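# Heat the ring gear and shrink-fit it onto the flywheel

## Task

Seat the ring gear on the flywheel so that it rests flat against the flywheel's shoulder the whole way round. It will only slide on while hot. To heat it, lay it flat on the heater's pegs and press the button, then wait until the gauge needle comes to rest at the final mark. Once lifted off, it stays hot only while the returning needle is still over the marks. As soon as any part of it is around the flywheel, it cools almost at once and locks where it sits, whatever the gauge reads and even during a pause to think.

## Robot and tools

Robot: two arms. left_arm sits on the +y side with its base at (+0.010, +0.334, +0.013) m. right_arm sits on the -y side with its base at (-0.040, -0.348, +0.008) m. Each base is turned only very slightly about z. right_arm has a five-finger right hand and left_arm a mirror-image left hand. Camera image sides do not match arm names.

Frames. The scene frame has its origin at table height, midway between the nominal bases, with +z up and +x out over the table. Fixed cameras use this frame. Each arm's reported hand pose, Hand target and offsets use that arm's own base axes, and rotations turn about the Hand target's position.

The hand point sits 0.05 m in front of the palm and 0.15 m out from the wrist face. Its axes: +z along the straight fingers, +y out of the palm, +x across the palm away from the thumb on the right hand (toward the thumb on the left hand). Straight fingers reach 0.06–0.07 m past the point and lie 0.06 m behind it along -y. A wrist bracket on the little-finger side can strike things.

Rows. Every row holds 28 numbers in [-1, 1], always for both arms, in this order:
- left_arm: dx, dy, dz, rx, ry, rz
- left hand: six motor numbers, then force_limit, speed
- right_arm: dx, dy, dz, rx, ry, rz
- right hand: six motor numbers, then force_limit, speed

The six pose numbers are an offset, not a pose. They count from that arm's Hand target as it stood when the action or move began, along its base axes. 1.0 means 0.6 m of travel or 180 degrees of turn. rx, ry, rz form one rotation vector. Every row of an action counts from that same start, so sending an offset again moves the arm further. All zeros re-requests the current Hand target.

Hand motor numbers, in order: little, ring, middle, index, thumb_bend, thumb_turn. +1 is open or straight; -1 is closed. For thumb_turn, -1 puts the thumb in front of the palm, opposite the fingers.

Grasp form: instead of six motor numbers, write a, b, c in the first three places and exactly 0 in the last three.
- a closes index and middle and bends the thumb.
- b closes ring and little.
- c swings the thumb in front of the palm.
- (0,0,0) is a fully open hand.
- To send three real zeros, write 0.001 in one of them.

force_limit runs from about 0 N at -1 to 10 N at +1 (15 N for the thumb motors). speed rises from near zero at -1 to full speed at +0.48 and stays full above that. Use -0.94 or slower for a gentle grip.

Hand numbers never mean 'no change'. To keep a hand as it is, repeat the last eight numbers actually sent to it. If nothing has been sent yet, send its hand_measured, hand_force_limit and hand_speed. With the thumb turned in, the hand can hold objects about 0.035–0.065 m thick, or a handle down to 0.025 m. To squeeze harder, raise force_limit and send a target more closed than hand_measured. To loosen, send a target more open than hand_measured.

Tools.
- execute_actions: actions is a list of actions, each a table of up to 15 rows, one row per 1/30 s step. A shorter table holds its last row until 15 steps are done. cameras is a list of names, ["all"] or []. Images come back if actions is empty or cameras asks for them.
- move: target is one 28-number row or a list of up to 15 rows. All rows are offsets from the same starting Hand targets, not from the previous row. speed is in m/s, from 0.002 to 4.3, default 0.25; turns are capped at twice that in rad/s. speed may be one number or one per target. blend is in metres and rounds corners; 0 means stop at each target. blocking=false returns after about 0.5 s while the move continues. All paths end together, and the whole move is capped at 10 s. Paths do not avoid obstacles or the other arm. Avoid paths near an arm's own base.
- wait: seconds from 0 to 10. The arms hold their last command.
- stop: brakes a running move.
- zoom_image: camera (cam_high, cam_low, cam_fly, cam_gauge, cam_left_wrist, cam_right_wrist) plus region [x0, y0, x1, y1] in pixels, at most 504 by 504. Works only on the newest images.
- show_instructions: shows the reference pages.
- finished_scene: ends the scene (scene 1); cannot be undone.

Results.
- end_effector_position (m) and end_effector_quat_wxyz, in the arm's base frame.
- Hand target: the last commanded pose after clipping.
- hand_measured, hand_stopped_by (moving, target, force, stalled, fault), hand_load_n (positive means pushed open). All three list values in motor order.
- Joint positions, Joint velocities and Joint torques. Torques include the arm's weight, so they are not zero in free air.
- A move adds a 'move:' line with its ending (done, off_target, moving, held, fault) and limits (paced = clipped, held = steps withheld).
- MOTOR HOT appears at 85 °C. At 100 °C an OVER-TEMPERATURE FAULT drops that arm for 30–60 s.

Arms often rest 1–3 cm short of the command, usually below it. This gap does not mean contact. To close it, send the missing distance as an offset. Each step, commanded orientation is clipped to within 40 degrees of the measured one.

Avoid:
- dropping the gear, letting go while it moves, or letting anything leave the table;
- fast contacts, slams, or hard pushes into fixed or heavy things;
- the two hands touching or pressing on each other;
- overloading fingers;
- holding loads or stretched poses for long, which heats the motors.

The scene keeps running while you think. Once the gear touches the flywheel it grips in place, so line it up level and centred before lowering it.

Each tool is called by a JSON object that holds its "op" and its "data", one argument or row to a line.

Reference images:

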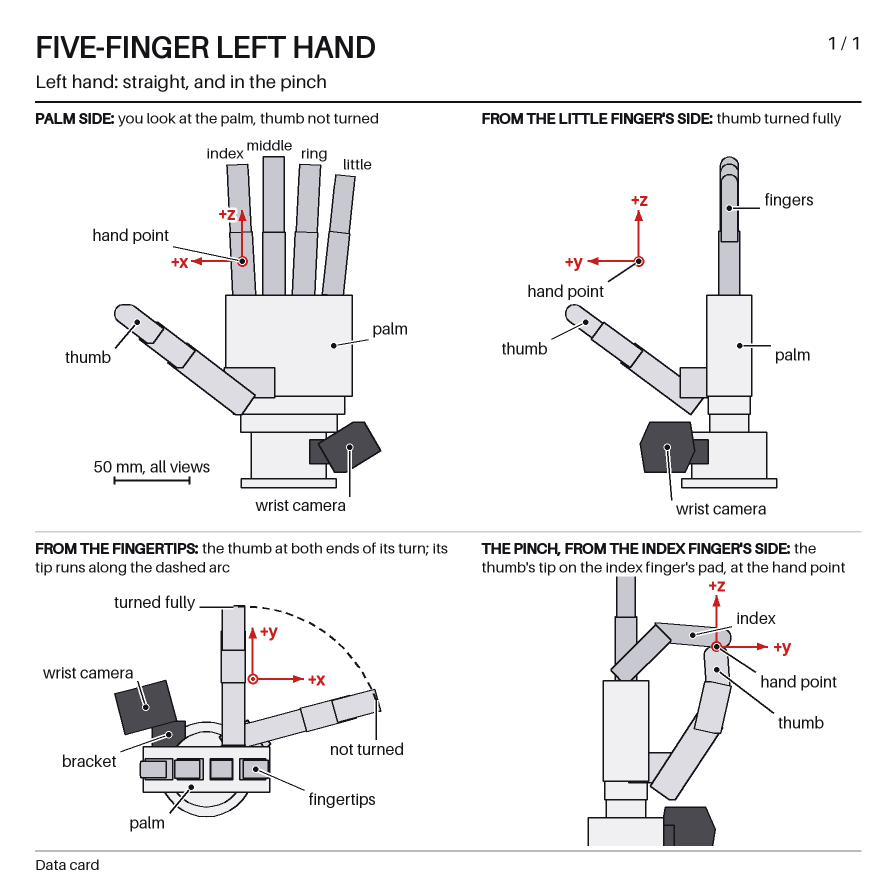

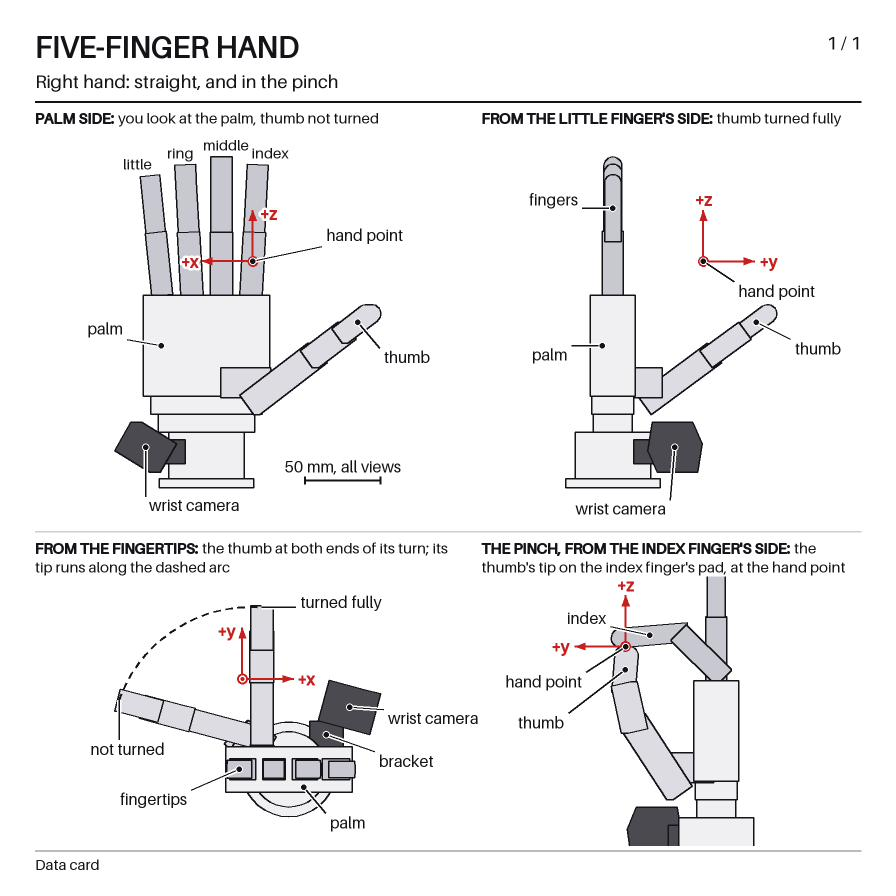

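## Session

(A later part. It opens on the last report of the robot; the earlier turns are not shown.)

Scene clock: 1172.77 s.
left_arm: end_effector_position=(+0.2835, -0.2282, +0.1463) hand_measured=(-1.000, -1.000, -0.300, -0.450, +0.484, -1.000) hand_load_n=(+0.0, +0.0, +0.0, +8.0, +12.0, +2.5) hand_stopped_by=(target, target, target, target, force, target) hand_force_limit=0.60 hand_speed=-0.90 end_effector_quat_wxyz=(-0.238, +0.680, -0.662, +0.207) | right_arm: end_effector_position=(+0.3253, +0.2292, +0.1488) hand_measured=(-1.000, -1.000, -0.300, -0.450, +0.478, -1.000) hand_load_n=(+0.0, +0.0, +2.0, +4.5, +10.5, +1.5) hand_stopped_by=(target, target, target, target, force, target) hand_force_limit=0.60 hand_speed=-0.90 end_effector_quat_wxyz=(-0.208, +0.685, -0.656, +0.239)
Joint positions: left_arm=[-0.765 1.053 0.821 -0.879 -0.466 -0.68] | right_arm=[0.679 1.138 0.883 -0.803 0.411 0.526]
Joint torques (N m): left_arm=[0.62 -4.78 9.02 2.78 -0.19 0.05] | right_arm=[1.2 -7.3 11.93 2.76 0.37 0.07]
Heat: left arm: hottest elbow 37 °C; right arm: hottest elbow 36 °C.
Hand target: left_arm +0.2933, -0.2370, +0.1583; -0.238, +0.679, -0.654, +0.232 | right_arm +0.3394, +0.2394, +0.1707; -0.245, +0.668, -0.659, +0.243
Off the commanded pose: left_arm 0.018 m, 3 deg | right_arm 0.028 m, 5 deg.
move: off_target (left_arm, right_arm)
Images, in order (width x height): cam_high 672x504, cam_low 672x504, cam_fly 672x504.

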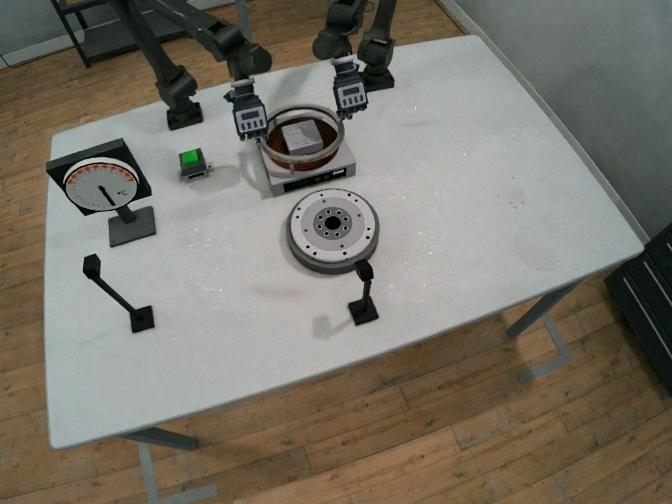

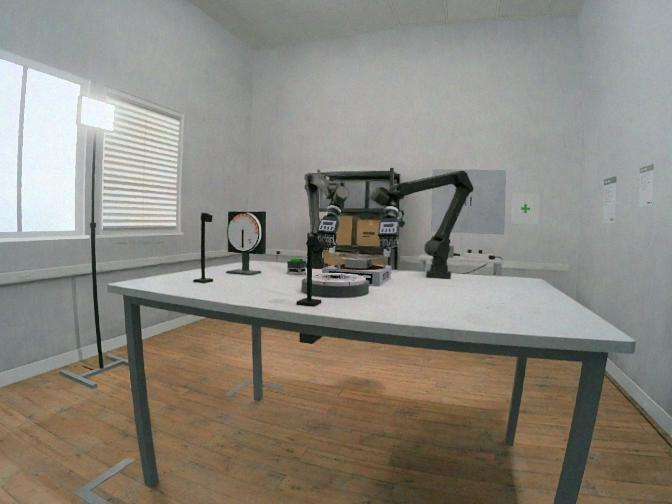

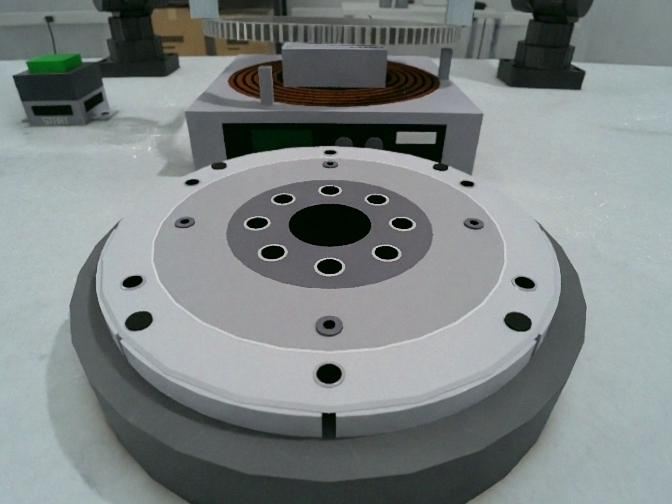

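{"op": "move", "data": {
  "target": [
    [0.008,-0.002,-0.028,0,0,0, -1,-1,-0.3,-0.45,-0.35,-1, 0.6,-0.9, 0.007,0.001,-0.032,0,0,0, -1,-1,-0.3,-0.45,-0.35,-1, 0.6,-0.9],
    [0.002,0.006,-0.0522,0,0.028,0, -1,-1,-0.3,-0.45,-0.35,-1, 0.6,-0.9, -0.012,-0.007,-0.0637,0,0.036,0, -1,-1,-0.3,-0.45,-0.35,-1, 0.6,-0.9]
  ],
  "speed": 0.06,
  "cameras": ["cam_high","cam_fly","cam_low"]
}}

{"op": "zoom_image", "data": {
  "camera": "cam_fly",
  "region": [160, 0, 504, 180]
}}

{"op": "zoom_image", "data": {
  "camera": "cam_high",
  "region": [220, 60, 400, 200]
}}

{"op": "zoom_image", "data": {
  "camera": "cam_fly",
  "region": [160, 0, 260, 50]
}}

{"op": "zoom_image", "data": {
  "camera": "cam_fly",
  "region": [420, 0, 520, 50]
}}

Scene clock: 1183.73 s.
left_arm: end_effector_position=(+0.2882, -0.2285, +0.1339) hand_measured=(-1.000, -1.000, -0.300, -0.450, +0.484, -1.000) hand_load_n=(+0.5, +0.0, +0.0, +5.0, +14.0, -1.0) hand_stopped_by=(target, target, target, target, force, target) hand_force_limit=0.60 hand_speed=-0.90 end_effector_quat_wxyz=(-0.213, +0.686, -0.663, +0.209) | right_arm: end_effector_position=(+0.3279, +0.2292, +0.1325) hand_measured=(-1.000, -1.000, -0.300, -0.450, +0.478, -1.000) hand_load_n=(+0.0, +0.0, +0.5, +5.5, +10.0, -1.5) hand_stopped_by=(target, target, target, target, force, target) hand_force_limit=0.60 hand_speed=-0.90 end_effector_quat_wxyz=(-0.212, +0.682, -0.666, +0.214)
Joint positions: left_arm=[-0.72 1.069 0.8 -0.83 -0.397 -0.658] | right_arm=[0.643 1.156 0.853 -0.754 0.348 0.526]
Joint torques (N m): left_arm=[1.03 -1.44 8.9 1.92 0.13 0] | right_arm=[1.79 -4.25 12.1 0.62 -0.31 0.1]
Heat: left arm: hottest elbow 37 °C; right arm: hottest elbow 36 °C.
Hand target: left_arm +0.2945, -0.2334, +0.1269; -0.209, +0.689, -0.664, +0.202 | right_arm +0.3321, +0.2352, +0.1325; -0.207, +0.681, -0.672, +0.204
Off the commanded pose: left_arm 0.011 m, 1 deg | right_arm 0.007 m, 1 deg.
move: off_target (left_arm)
Images, in order (width x height): cam_high 672x504, cam_low 672x504, cam_fly 672x504.

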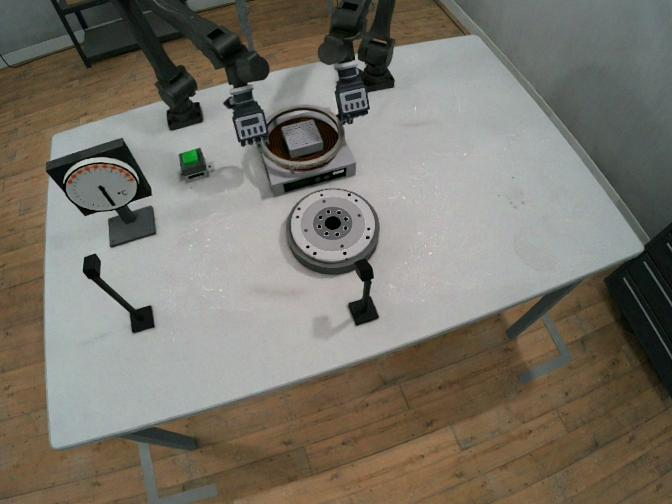

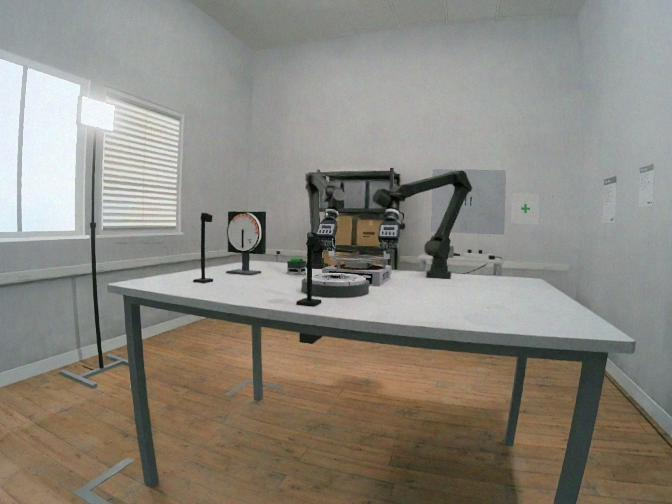

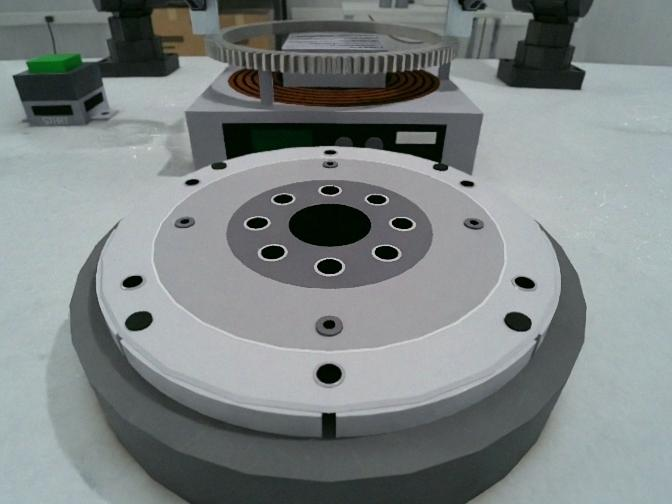

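Scaled by 1.465.

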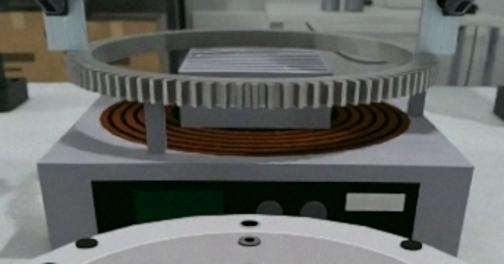

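Scaled by 2.800.

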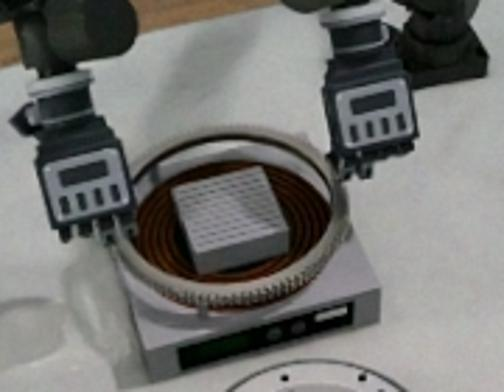

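Scaled by 5.040.

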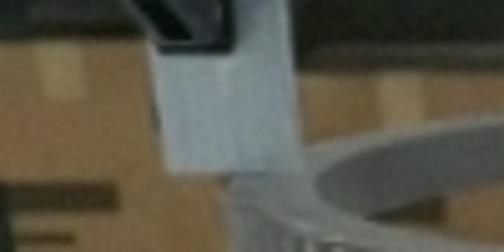

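Scaled by 5.040.

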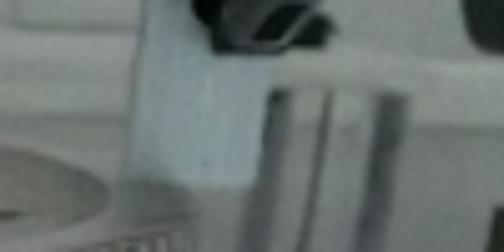

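{"op": "move", "data": {
  "target": [
    [0,0,0,0,0,0, -1,-1,-0.3,-0.45,1,-1, 0.6,-0.5, 0,0,0,0,0,0, -1,-1,-0.3,-0.45,1,-1, 0.6,-0.5],
    [-0.0025,0.0157,-0.0065,0,0,0, -1,-1,-0.3,-0.45,1,-1, 0.6,-0.5, 0,0,0,0,0,0, -1,-1,-0.3,-0.45,1,0.1, 0.6,-0.4],
    [-0.0148,0.0157,-0.0065,0,0,0, -1,-1,-0.3,-0.45,1,-1, 0.6,-0.5, 0.0583,0,0,0,0,0, -1,-1,-0.3,-0.45,1,0.1, 0.6,-0.4],
    [-0.0148,0.0157,-0.0065,0,0,0, -1,-1,-0.3,-0.45,-0.3,-1, 0.85,-0.9, 0.0583,0,0.1667,0,0,0, -1,-1,-0.3,-0.45,1,0.1, 0.6,-0.4]
  ],
  "speed": [0.06,0.06,0.08,0.15],
  "cameras": ["cam_high","cam_fly","cam_low","cam_left_wrist","cam_right_wrist"]
}}

{"op": "zoom_image", "data": {
  "camera": "cam_fly",
  "region": [160, 0, 504, 180]
}}

{"op": "zoom_image", "data": {
  "camera": "cam_fly",
  "region": [420, 0, 520, 50]
}}

{"op": "zoom_image", "data": {
  "camera": "cam_left_wrist",
  "region": [200, 220, 360, 380]
}}

Scene clock: 1228.17 s.
left_arm: end_effector_position=(+0.2888, -0.2240, +0.1246) hand_measured=(-1.000, -1.000, -0.300, -0.450, +0.490, -1.000) hand_load_n=(+0.0, +0.0, +0.0, +1.5, +12.5, +0.5) hand_stopped_by=(target, target, target, target, force, target) hand_force_limit=0.85 hand_speed=-0.90 end_effector_quat_wxyz=(-0.209, +0.690, -0.664, +0.200) | right_arm: end_effector_position=(+0.3501, +0.2288, +0.2000) hand_measured=(-1.000, -1.000, -0.300, -0.450, +1.000, +0.100) hand_load_n=(+0.0, +0.0, +0.0, +0.5, +0.0, +0.0) hand_stopped_by=(target, target, target, target, target, target) hand_force_limit=0.60 hand_speed=-0.40 end_effector_quat_wxyz=(-0.178, +0.690, -0.673, +0.199)
Joint positions: left_arm=[-0.703 1.083 0.789 -0.823 -0.385 -0.652] | right_arm=[0.595 1.214 1.099 -1.006 0.31 0.497]
Joint torques (N m): left_arm=[0.09 -5.01 7.02 1.69 -0.29 -0.02] | right_arm=[0.91 -8.12 15.95 0.81 0.17 -0.08]
Heat: left arm: hottest elbow 37 °C; right arm: hottest elbow 39 °C.
Hand target: left_arm +0.2856, -0.2240, +0.1231; -0.209, +0.689, -0.664, +0.202 | right_arm +0.3671, +0.2353, +0.2326; -0.207, +0.681, -0.672, +0.204
Off the commanded pose: left_arm 0.004 m, 0 deg | right_arm 0.037 m, 4 deg.
move: off_target (right_arm)
Images, in order (width x height): cam_high 672x504, cam_low 672x504, cam_fly 672x504, cam_left_wrist 616x616, cam_right_wrist 616x616.

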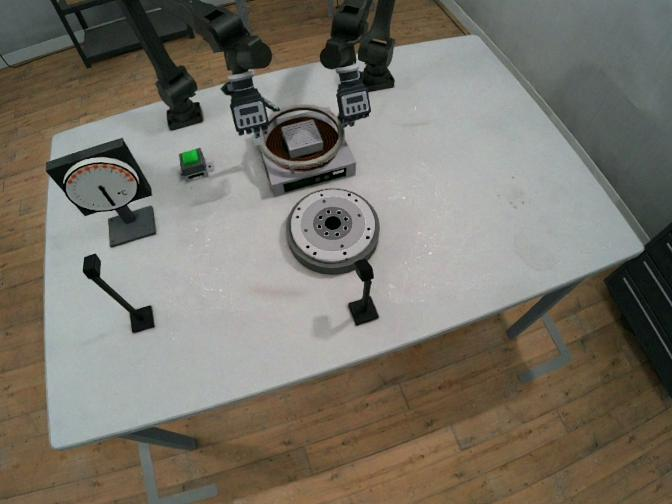

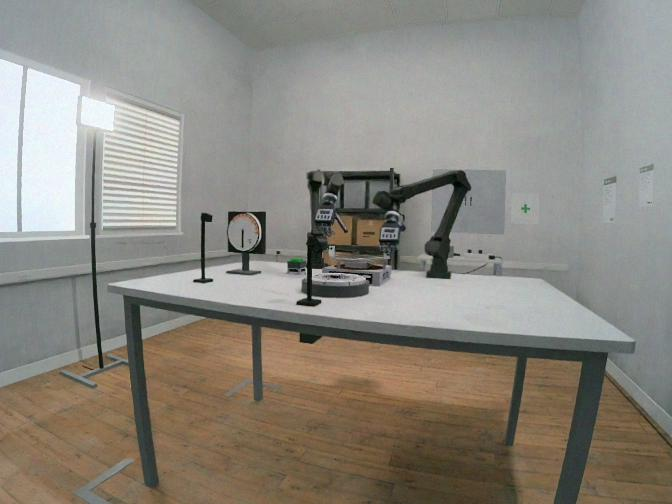

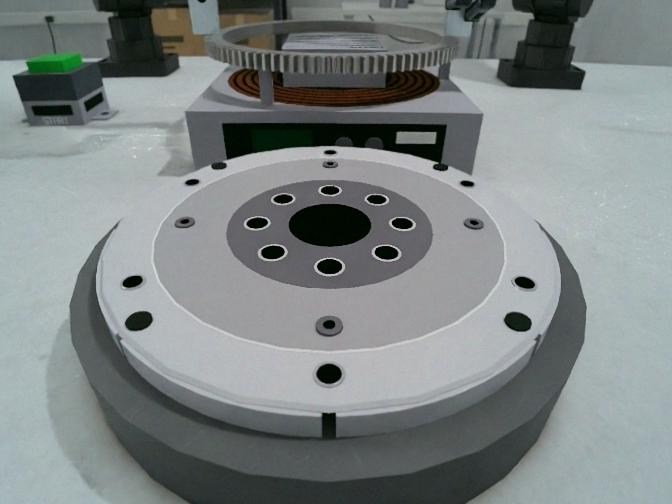

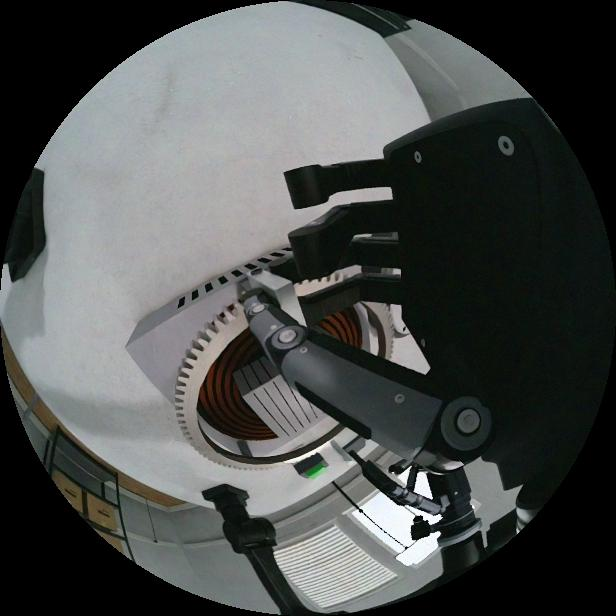

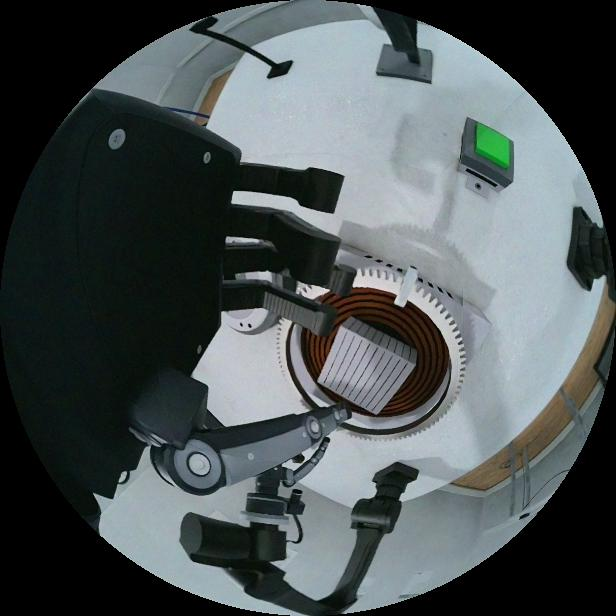

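Scaled by 1.465.

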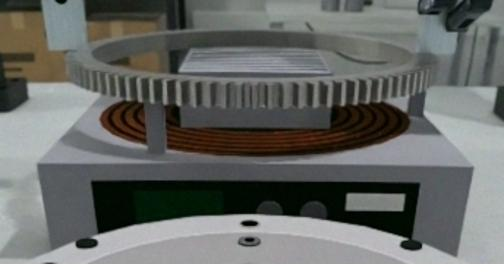

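Scaled by 5.040.

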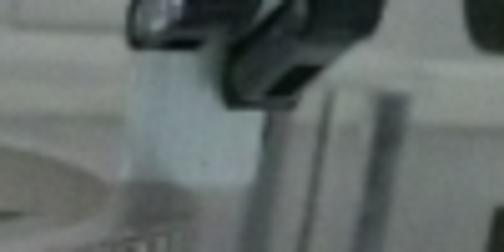

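Scaled by 3.150 from the camera's 616x616 image, which has a finer 880x880 frame.

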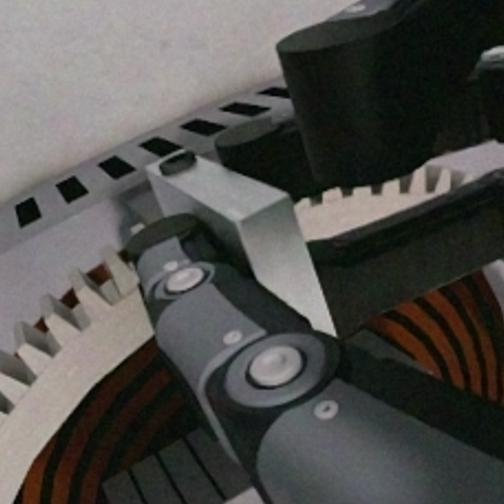

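{"op": "move", "data": {
  "target": [
    [0,0,0,0,0,0, -1,-1,-0.3,-0.45,1,-1, 0.85,-0.5, -0.2902,-0.3322,0.03,-0.0026,0.1867,0, -1,-1,-0.3,-0.45,1,0.1, 0.6,-0.4],
    [0.003,-0.0125,0,0,0,0, -1,-1,-0.3,-0.45,1,-1, 0.85,-0.5, -0.2902,-0.3322,0.03,-0.0026,0.1867,0, 0,0,1,0,0,0, 0,0],
    [0,-0.0125,0,0,0,0, -1,-1,-0.3,-0.45,-0.35,-1, 0.85,-0.9, -0.2902,-0.3322,-0.15,-0.0026,0.1867,0, 0,0,1,0,0,0, 0,0]
  ],
  "speed": [0.2,0.1,0.12],
  "cameras": ["cam_high","cam_fly","cam_gauge","cam_left_wrist","cam_right_wrist"]
}}

{"op": "zoom_image", "data": {
  "camera": "cam_fly",
  "region": [420, 0, 520, 50]
}}

{"op": "zoom_image", "data": {
  "camera": "cam_gauge",
  "region": [520, 240, 672, 470]
}}

{"op": "zoom_image", "data": {
  "camera": "cam_left_wrist",
  "region": [200, 220, 360, 380]
}}

Scene clock: 1251.90 s.
left_arm: end_effector_position=(+0.2886, -0.2252, +0.1249) hand_measured=(-1.000, -1.000, -0.300, -0.450, +0.490, -1.000) hand_load_n=(+0.0, +0.0, +0.0, +1.5, +12.5, +0.5) hand_stopped_by=(target, target, target, target, force, target) hand_force_limit=0.85 hand_speed=-0.90 end_effector_quat_wxyz=(-0.214, +0.690, -0.662, +0.201) | right_arm: end_effector_position=(+0.1925, +0.0381, +0.1470) hand_measured=(+1.000, +1.000, +1.000, +1.000, +0.650, -1.000) hand_load_n=(+0.0, -0.5, +0.0, +0.0, +0.0, +0.0) hand_stopped_by=(target, target, target, target, target, target) hand_force_limit=0.00 hand_speed=0.00 end_effector_quat_wxyz=(-0.002, +0.713, -0.701, +0.006)
Joint positions: left_arm=[-0.713 1.083 0.789 -0.823 -0.399 -0.662] | right_arm=[0.038 1.001 0.817 -1.375 0.005 0.021]
Joint torques (N m): left_arm=[-0.67 -3.9 7.88 1.55 -0.05 -0.09] | right_arm=[0.62 -2.9 8.46 0.76 -0.09 -0.1]
Heat: left arm: hottest elbow 37 °C; right arm: hottest elbow 39 °C.
Hand target: left_arm +0.2856, -0.2315, +0.1231; -0.209, +0.689, -0.664, +0.202 | right_arm +0.1930, +0.0359, +0.1426; -0.001, +0.712, -0.703, +0.002
Off the commanded pose: left_arm 0.007 m, 1 deg | right_arm 0.005 m, 1 deg.
move: done
Images, in order (width x height): cam_high 672x504, cam_fly 672x504, cam_gauge 672x504, cam_left_wrist 616x616, cam_right_wrist 616x616.

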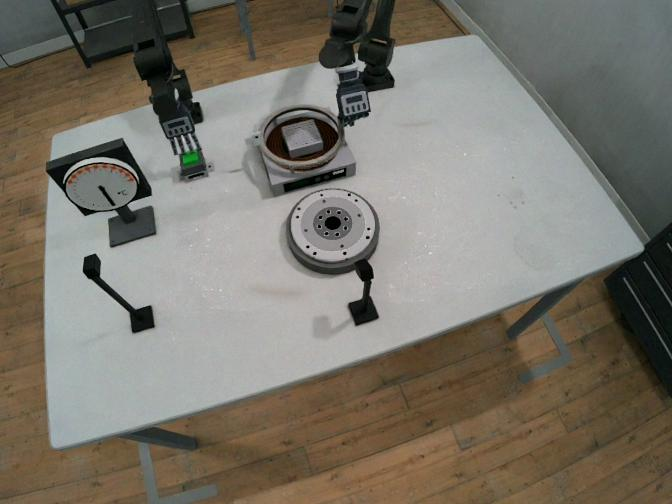

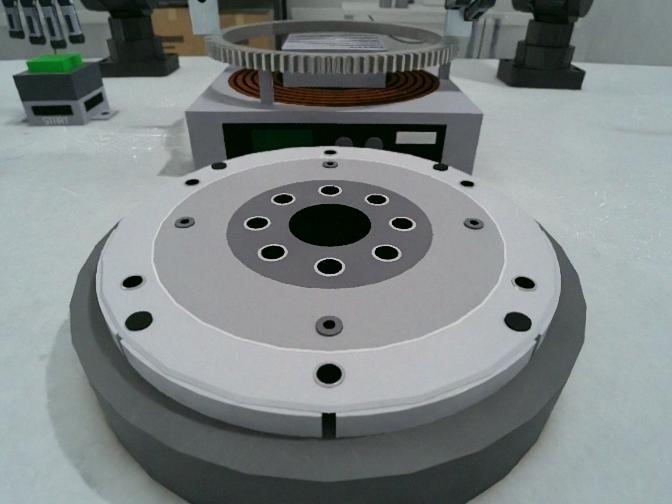

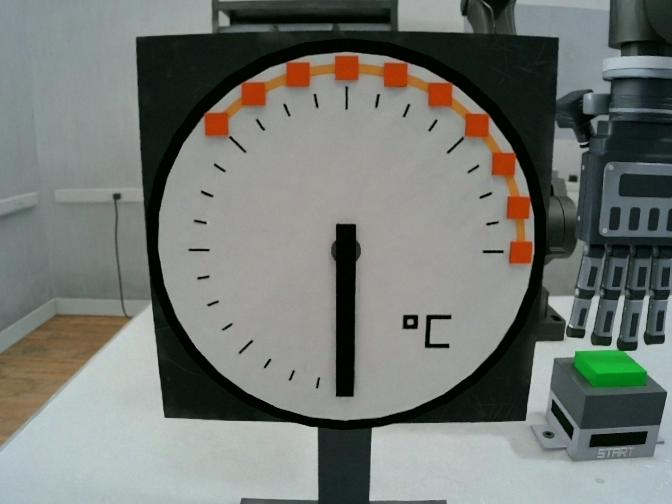

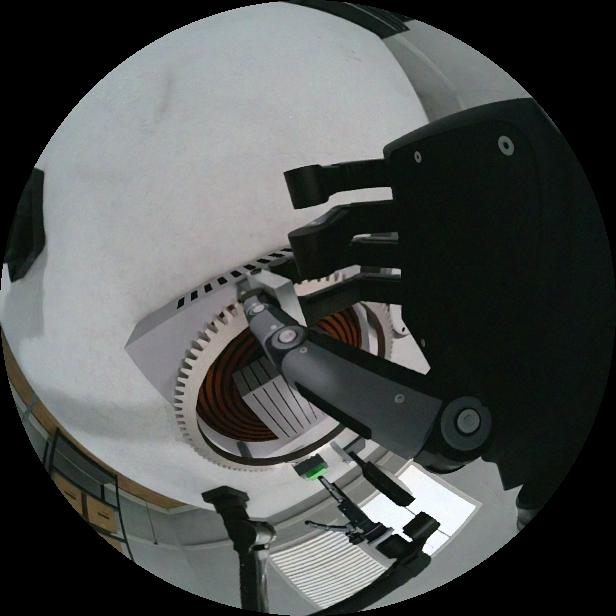

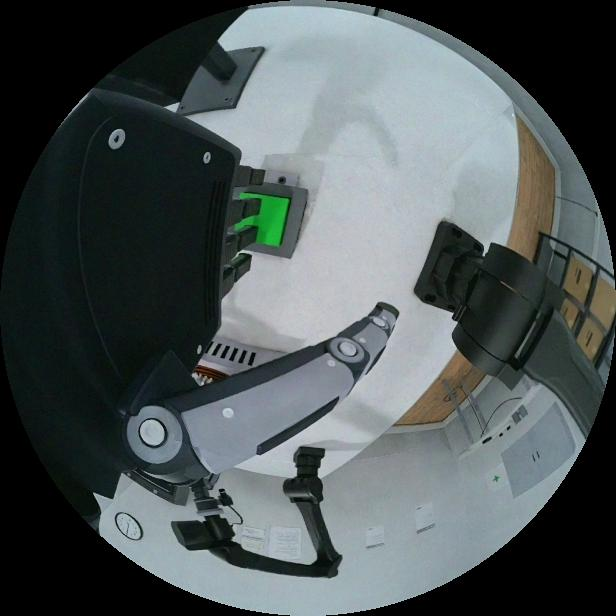

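Scaled by 5.040.

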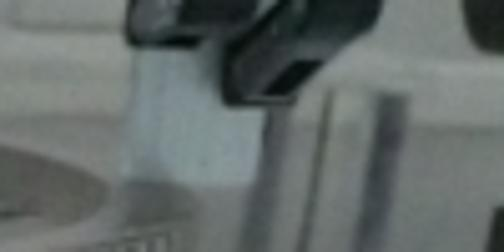

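Scaled by 2.191.

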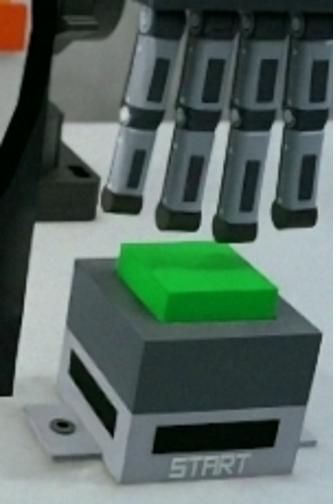

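Scaled by 3.150 from the camera's 616x616 image, which has a finer 880x880 frame.

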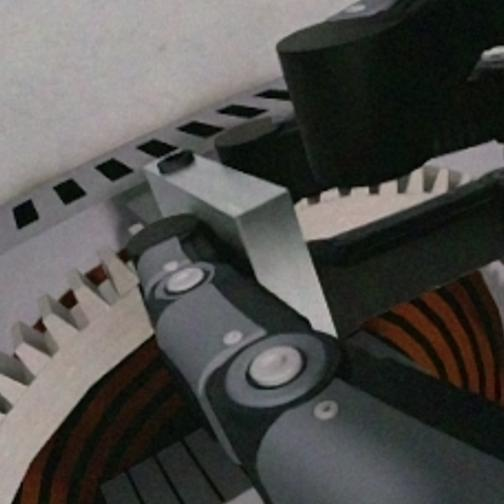

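{"op": "move", "data": {
  "target": [
    [0,0,0,0,0,0, -1,-1,-0.3,-0.45,1,-1, 0.85,-0.5, 0,0,0,0,0,0, 0,0,1,0,0,0, 0,0],
    [0.008,-0.022,0,0,0,0, -1,-1,-0.3,-0.45,1,-1, 0.85,-0.5, 0,0,-0.01,0,0,0, 0,0,1,0,0,0, 0,0]
  ],
  "speed": [0.06,0.06],
  "cameras": ["cam_fly","cam_left_wrist"]
}}

{"op": "zoom_image", "data": {
  "camera": "cam_fly",
  "region": [420, 0, 520, 50]
}}

{"op": "zoom_image", "data": {
  "camera": "cam_left_wrist",
  "region": [200, 220, 360, 380]
}}

Scene clock: 1261.67 s.
left_arm: end_effector_position=(+0.2883, -0.2297, +0.1179) hand_measured=(-1.000, -1.000, -0.300, -0.450, +1.000, -1.000) hand_load_n=(+0.0, +0.0, +0.0, +0.0, +0.0, -0.5) hand_stopped_by=(target, target, target, target, target, target) hand_force_limit=0.85 hand_speed=-0.50 end_effector_quat_wxyz=(-0.216, +0.693, -0.660, +0.195) | right_arm: end_effector_position=(+0.1927, +0.0381, +0.1412) hand_measured=(+1.000, +1.000, +1.000, +1.000, +0.650, -1.000) hand_load_n=(-0.5, +0.0, +0.0, +0.0, +0.0, +0.0) hand_stopped_by=(target, target, target, target, target, target) hand_force_limit=0.00 hand_speed=0.00 end_effector_quat_wxyz=(-0.003, +0.713, -0.701, +0.006)
Joint positions: left_arm=[-0.729 1.106 0.789 -0.818 -0.413 -0.686] | right_arm=[0.038 1.004 0.803 -1.357 0.005 0.021]
Joint torques (N m): left_arm=[-0.97 -3.02 9.89 1.43 0.17 -0.06] | right_arm=[0.56 -2.96 8.34 0.73 -0.11 -0.1]
Heat: left arm: hottest elbow 37 °C; right arm: hottest elbow 37 °C.
Hand target: left_arm +0.2904, -0.2448, +0.1231; -0.209, +0.689, -0.664, +0.202 | right_arm +0.1930, +0.0359, +0.1367; -0.001, +0.712, -0.703, +0.002
Off the commanded pose: left_arm 0.016 m, 1 deg | right_arm 0.005 m, 1 deg.
move: off_target (left_arm)
Images, in order (width x height): cam_fly 672x504, cam_left_wrist 616x616.

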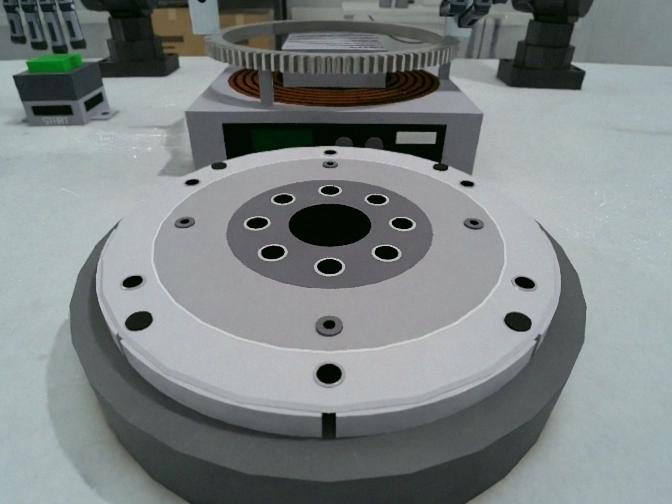

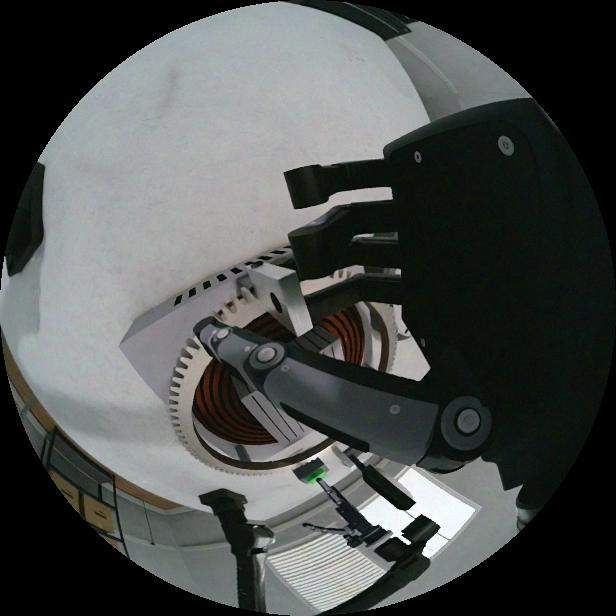

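Scaled by 5.040.

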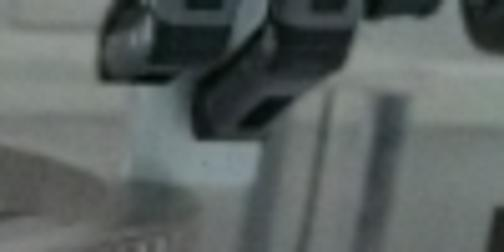

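Scaled by 3.150 from the camera's 616x616 image, which has a finer 880x880 frame.

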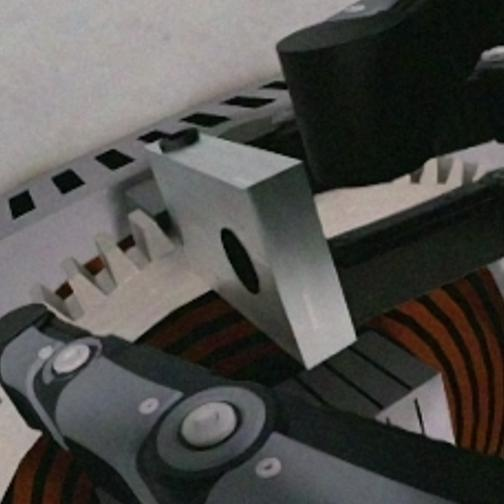

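{"op": "move", "data": {
  "target": [
    [0,0,0,0,0,0, -1,-1,-0.3,-0.45,-0.3,-1, 0.85,-0.9, 0,0,0,0,0,0, 0,0,1,0,0,0, 0,0],
    [0,0.0197,-0.005,0,0,0, -1,-1,-0.3,-0.45,-0.3,-1, 0.85,-0.9, 0,0,-0.034,0,0,0, 0,0,1,0,0,0, 0,0],
    [0,0.0197,-0.005,0,0,0, -1,-1,-0.3,-0.45,-0.3,-1, 0.85,-0.9, 0,0,0.02,0,0,0, 0,0,1,0,0,0, 0,0]
  ],
  "speed": [0.05,0.05,0.06],
  "cameras": ["cam_fly","cam_gauge","cam_left_wrist"]
}}

{"op": "zoom_image", "data": {
  "camera": "cam_fly",
  "region": [420, 0, 520, 50]
}}

Scene clock: 1281.27 s.
left_arm: end_effector_position=(+0.2880, -0.2297, +0.1177) hand_measured=(-1.000, -1.000, -0.300, -0.450, +0.480, -1.000) hand_load_n=(+0.0, +0.0, +0.0, +1.0, +13.5, +1.0) hand_stopped_by=(target, target, target, target, force, target) hand_force_limit=0.85 hand_speed=-0.90 end_effector_quat_wxyz=(-0.213, +0.691, -0.663, +0.195) | right_arm: end_effector_position=(+0.1859, +0.0377, +0.1357) hand_measured=(+1.000, +1.000, +1.000, +1.000, +0.650, -1.000) hand_load_n=(+0.0, -0.5, +0.5, +0.0, +0.0, +0.0) hand_stopped_by=(target, target, target, target, target, target) hand_force_limit=0.00 hand_speed=0.00 end_effector_quat_wxyz=(+0.006, +0.713, -0.701, -0.002)
Joint positions: left_arm=[-0.725 1.106 0.789 -0.816 -0.403 -0.676] | right_arm=[0.038 1.007 0.787 -1.361 0.004 0.02]
Joint torques (N m): left_arm=[0.85 -4.66 8.01 1.88 0.22 0.12] | right_arm=[0.97 -3.55 12.23 -0.62 -0.07 -0.1]
Heat: left arm: hottest elbow 38 °C; right arm: hottest elbow 37 °C.
Hand target: left_arm +0.2904, -0.2329, +0.1201; -0.209, +0.689, -0.664, +0.202 | right_arm +0.1929, +0.0360, +0.1487; -0.001, +0.712, -0.702, +0.002
Off the commanded pose: left_arm 0.005 m, 1 deg | right_arm 0.015 m, 1 deg.
move: off_target (right_arm)
Images, in order (width x height): cam_fly 672x504, cam_gauge 672x504, cam_left_wrist 616x616.

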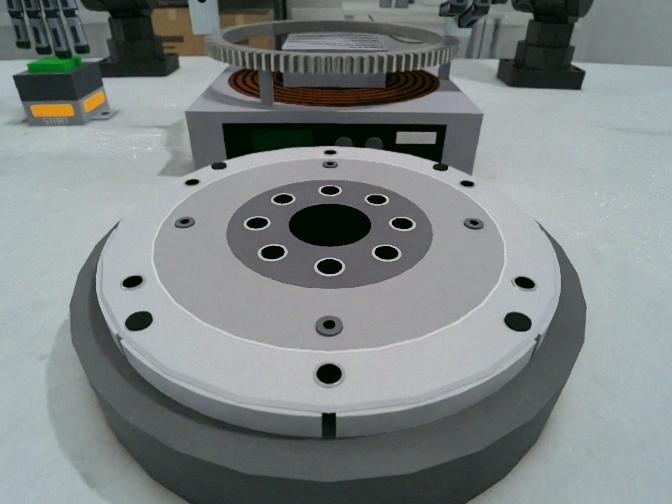

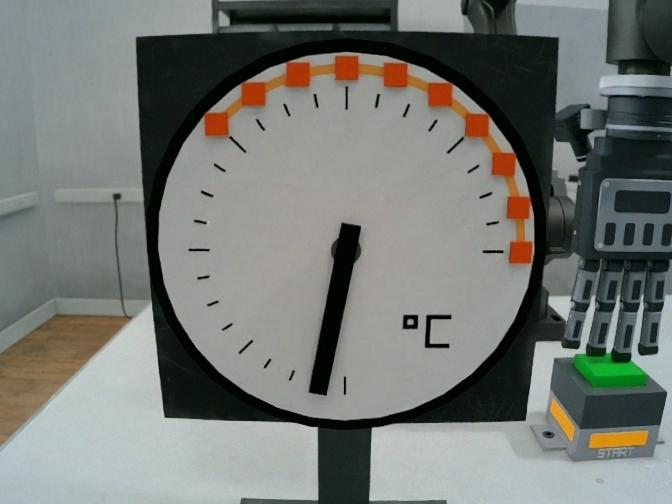

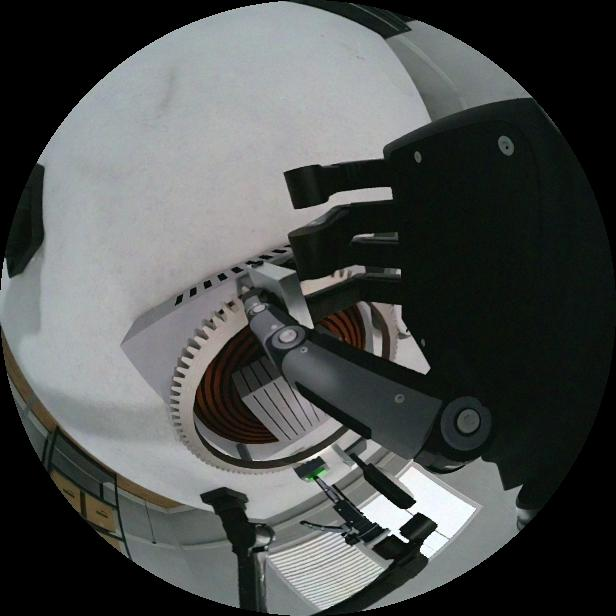

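Scaled by 5.040.

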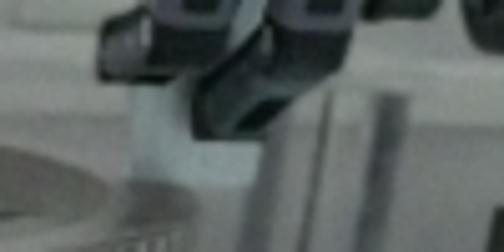

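{"op": "move", "data": {
  "target": [
    [0,0,0,0,0,0,-1,-1,-0.3,-0.45,-0.3,-1,0.85,-0.9,0,0,0.1688,0,0,0,0,0,1,0,0,0,0,0],
    [0,0,0,0,0,0,-1,-1,-0.3,-0.45,-0.3,-1,0.85,-0.9,0.2902,0.3317,0.1688,0.0026,-0.1867,0,-1,-1,-0.3,-0.45,1,0.1,0.6,-0.4]
  ],
  "speed": 0.25,
  "cameras": ["cam_fly","cam_gauge"]
}}

Scene clock: 1314.97 s.
left_arm: end_effector_position=(+0.2880, -0.2297, +0.1177) hand_measured=(-1.000, -1.000, -0.300, -0.450, +0.480, -1.000) hand_load_n=(+0.0, +0.0, +0.0, +0.5, +13.5, +1.0) hand_stopped_by=(target, target, target, target, force, target) hand_force_limit=0.85 hand_speed=-0.90 end_effector_quat_wxyz=(-0.213, +0.691, -0.663, +0.195) | right_arm: end_effector_position=(+0.3469, +0.2180, +0.2196) hand_measured=(-1.000, -1.000, -0.300, -0.450, +1.000, +0.100) hand_load_n=(+0.0, +0.0, +0.5, +0.0, +0.0, +0.0) hand_stopped_by=(target, target, target, target, target, target) hand_force_limit=0.60 hand_speed=-0.40 end_effector_quat_wxyz=(-0.172, +0.691, -0.674, +0.196)
Joint positions: left_arm=[-0.725 1.106 0.789 -0.816 -0.403 -0.676] | right_arm=[0.574 1.195 1.138 -1.073 0.3 0.481]
Joint torques (N m): left_arm=[0.79 -4.6 8.01 1.95 0.21 0.12] | right_arm=[2.43 -6.83 16.43 1.69 0.53 0.06]
Heat: left arm: hottest elbow 37 °C; right arm: hottest elbow 38 °C.
Hand target: left_arm +0.2904, -0.2329, +0.1201; -0.209, +0.689, -0.664, +0.202 | right_arm +0.3671, +0.2350, +0.2498; -0.207, +0.681, -0.672, +0.204
Off the commanded pose: left_arm 0.005 m, 1 deg | right_arm 0.040 m, 4 deg.
move: off_target (right_arm); target 2's new numbers were sent with right_arm's hand 0.040 m and 4 deg from that target
Images, in order (width x height): cam_fly 672x504, cam_gauge 672x504.

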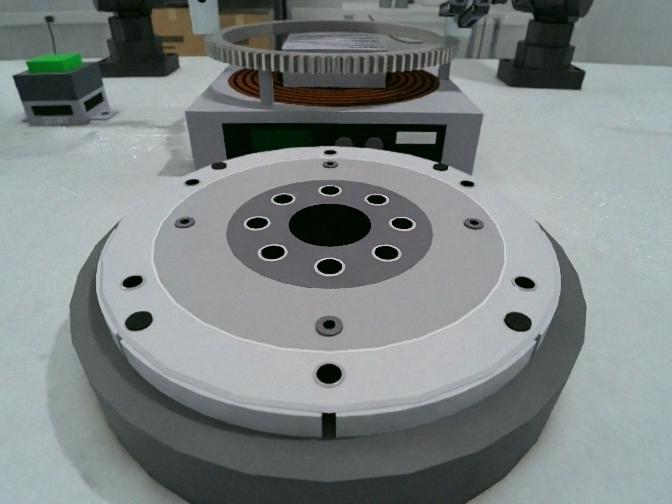

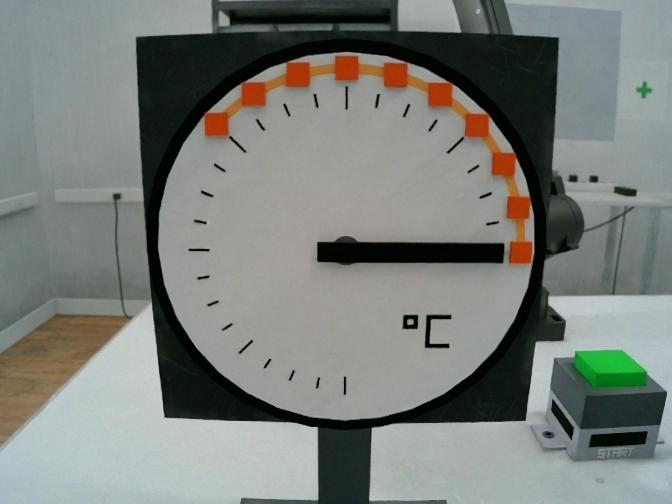

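{"op": "move", "data": {
  "target": [0,0,0,0,0,0,-1,-1,-0.3,-0.45,-0.3,-1,0.85,-0.9,0,0,-0.1997,0,0,0,-1,-1,-0.3,-0.45,1,0.1,0.6,-0.4],
  "speed": 0.2,
  "cameras": ["cam_fly"]
}}

{"op": "zoom_image", "data": {
  "camera": "cam_fly",
  "region": [160, 0, 260, 50]
}}

Scene clock: 1322.97 s.
left_arm: end_effector_position=(+0.2880, -0.2297, +0.1177) hand_measured=(-1.000, -1.000, -0.300, -0.450, +0.480, -1.000) hand_load_n=(+0.0, +0.0, +0.0, +1.0, +13.5, +1.0) hand_stopped_by=(target, target, target, target, force, target) hand_force_limit=0.85 hand_speed=-0.90 end_effector_quat_wxyz=(-0.213, +0.691, -0.663, +0.195) | right_arm: end_effector_position=(+0.3665, +0.2306, +0.1321) hand_measured=(-1.000, -1.000, -0.300, -0.450, +1.000, +0.100) hand_load_n=(+0.0, +0.0, +0.0, +0.0, +0.0, +0.0) hand_stopped_by=(target, target, target, target, target, target) hand_force_limit=0.60 hand_speed=-0.40 end_effector_quat_wxyz=(-0.203, +0.682, -0.673, +0.203)
Joint positions: left_arm=[-0.725 1.106 0.789 -0.816 -0.403 -0.676] | right_arm=[0.574 1.259 0.94 -0.745 0.301 0.482]
Joint torques (N m): left_arm=[0.79 -4.48 8.05 1.92 0.22 0.13] | right_arm=[2.14 -7.53 9.33 1.92 0.53 0.05]
Heat: left arm: hottest elbow 37 °C; right arm: hottest elbow 39 °C.
Hand target: left_arm +0.2904, -0.2329, +0.1201; -0.209, +0.689, -0.664, +0.202 | right_arm +0.3671, +0.2350, +0.1300; -0.207, +0.681, -0.672, +0.204
Off the commanded pose: left_arm 0.005 m, 1 deg | right_arm 0.005 m, 0 deg.
move: done
Images, in order (width x height): cam_fly 672x504.

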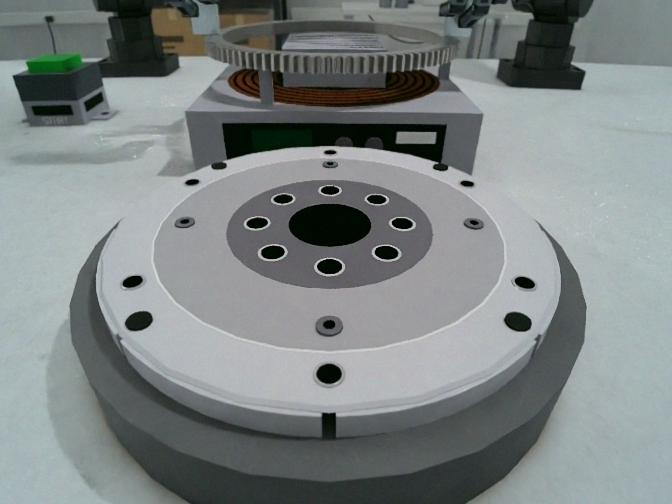

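Scaled by 5.040.

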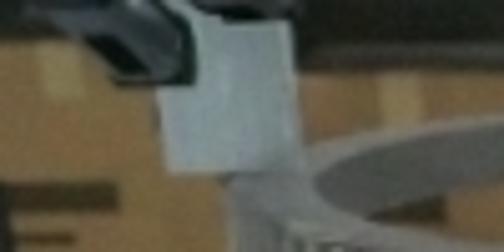

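{"op": "zoom_image", "data": {
  "camera": "cam_fly",
  "region": [420, 0, 520, 50]
}}

Scaled by 5.040.

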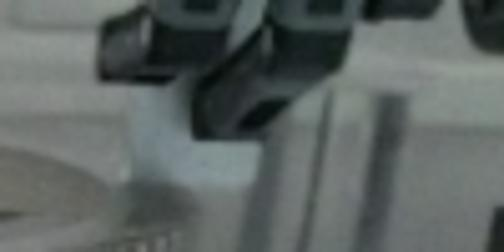

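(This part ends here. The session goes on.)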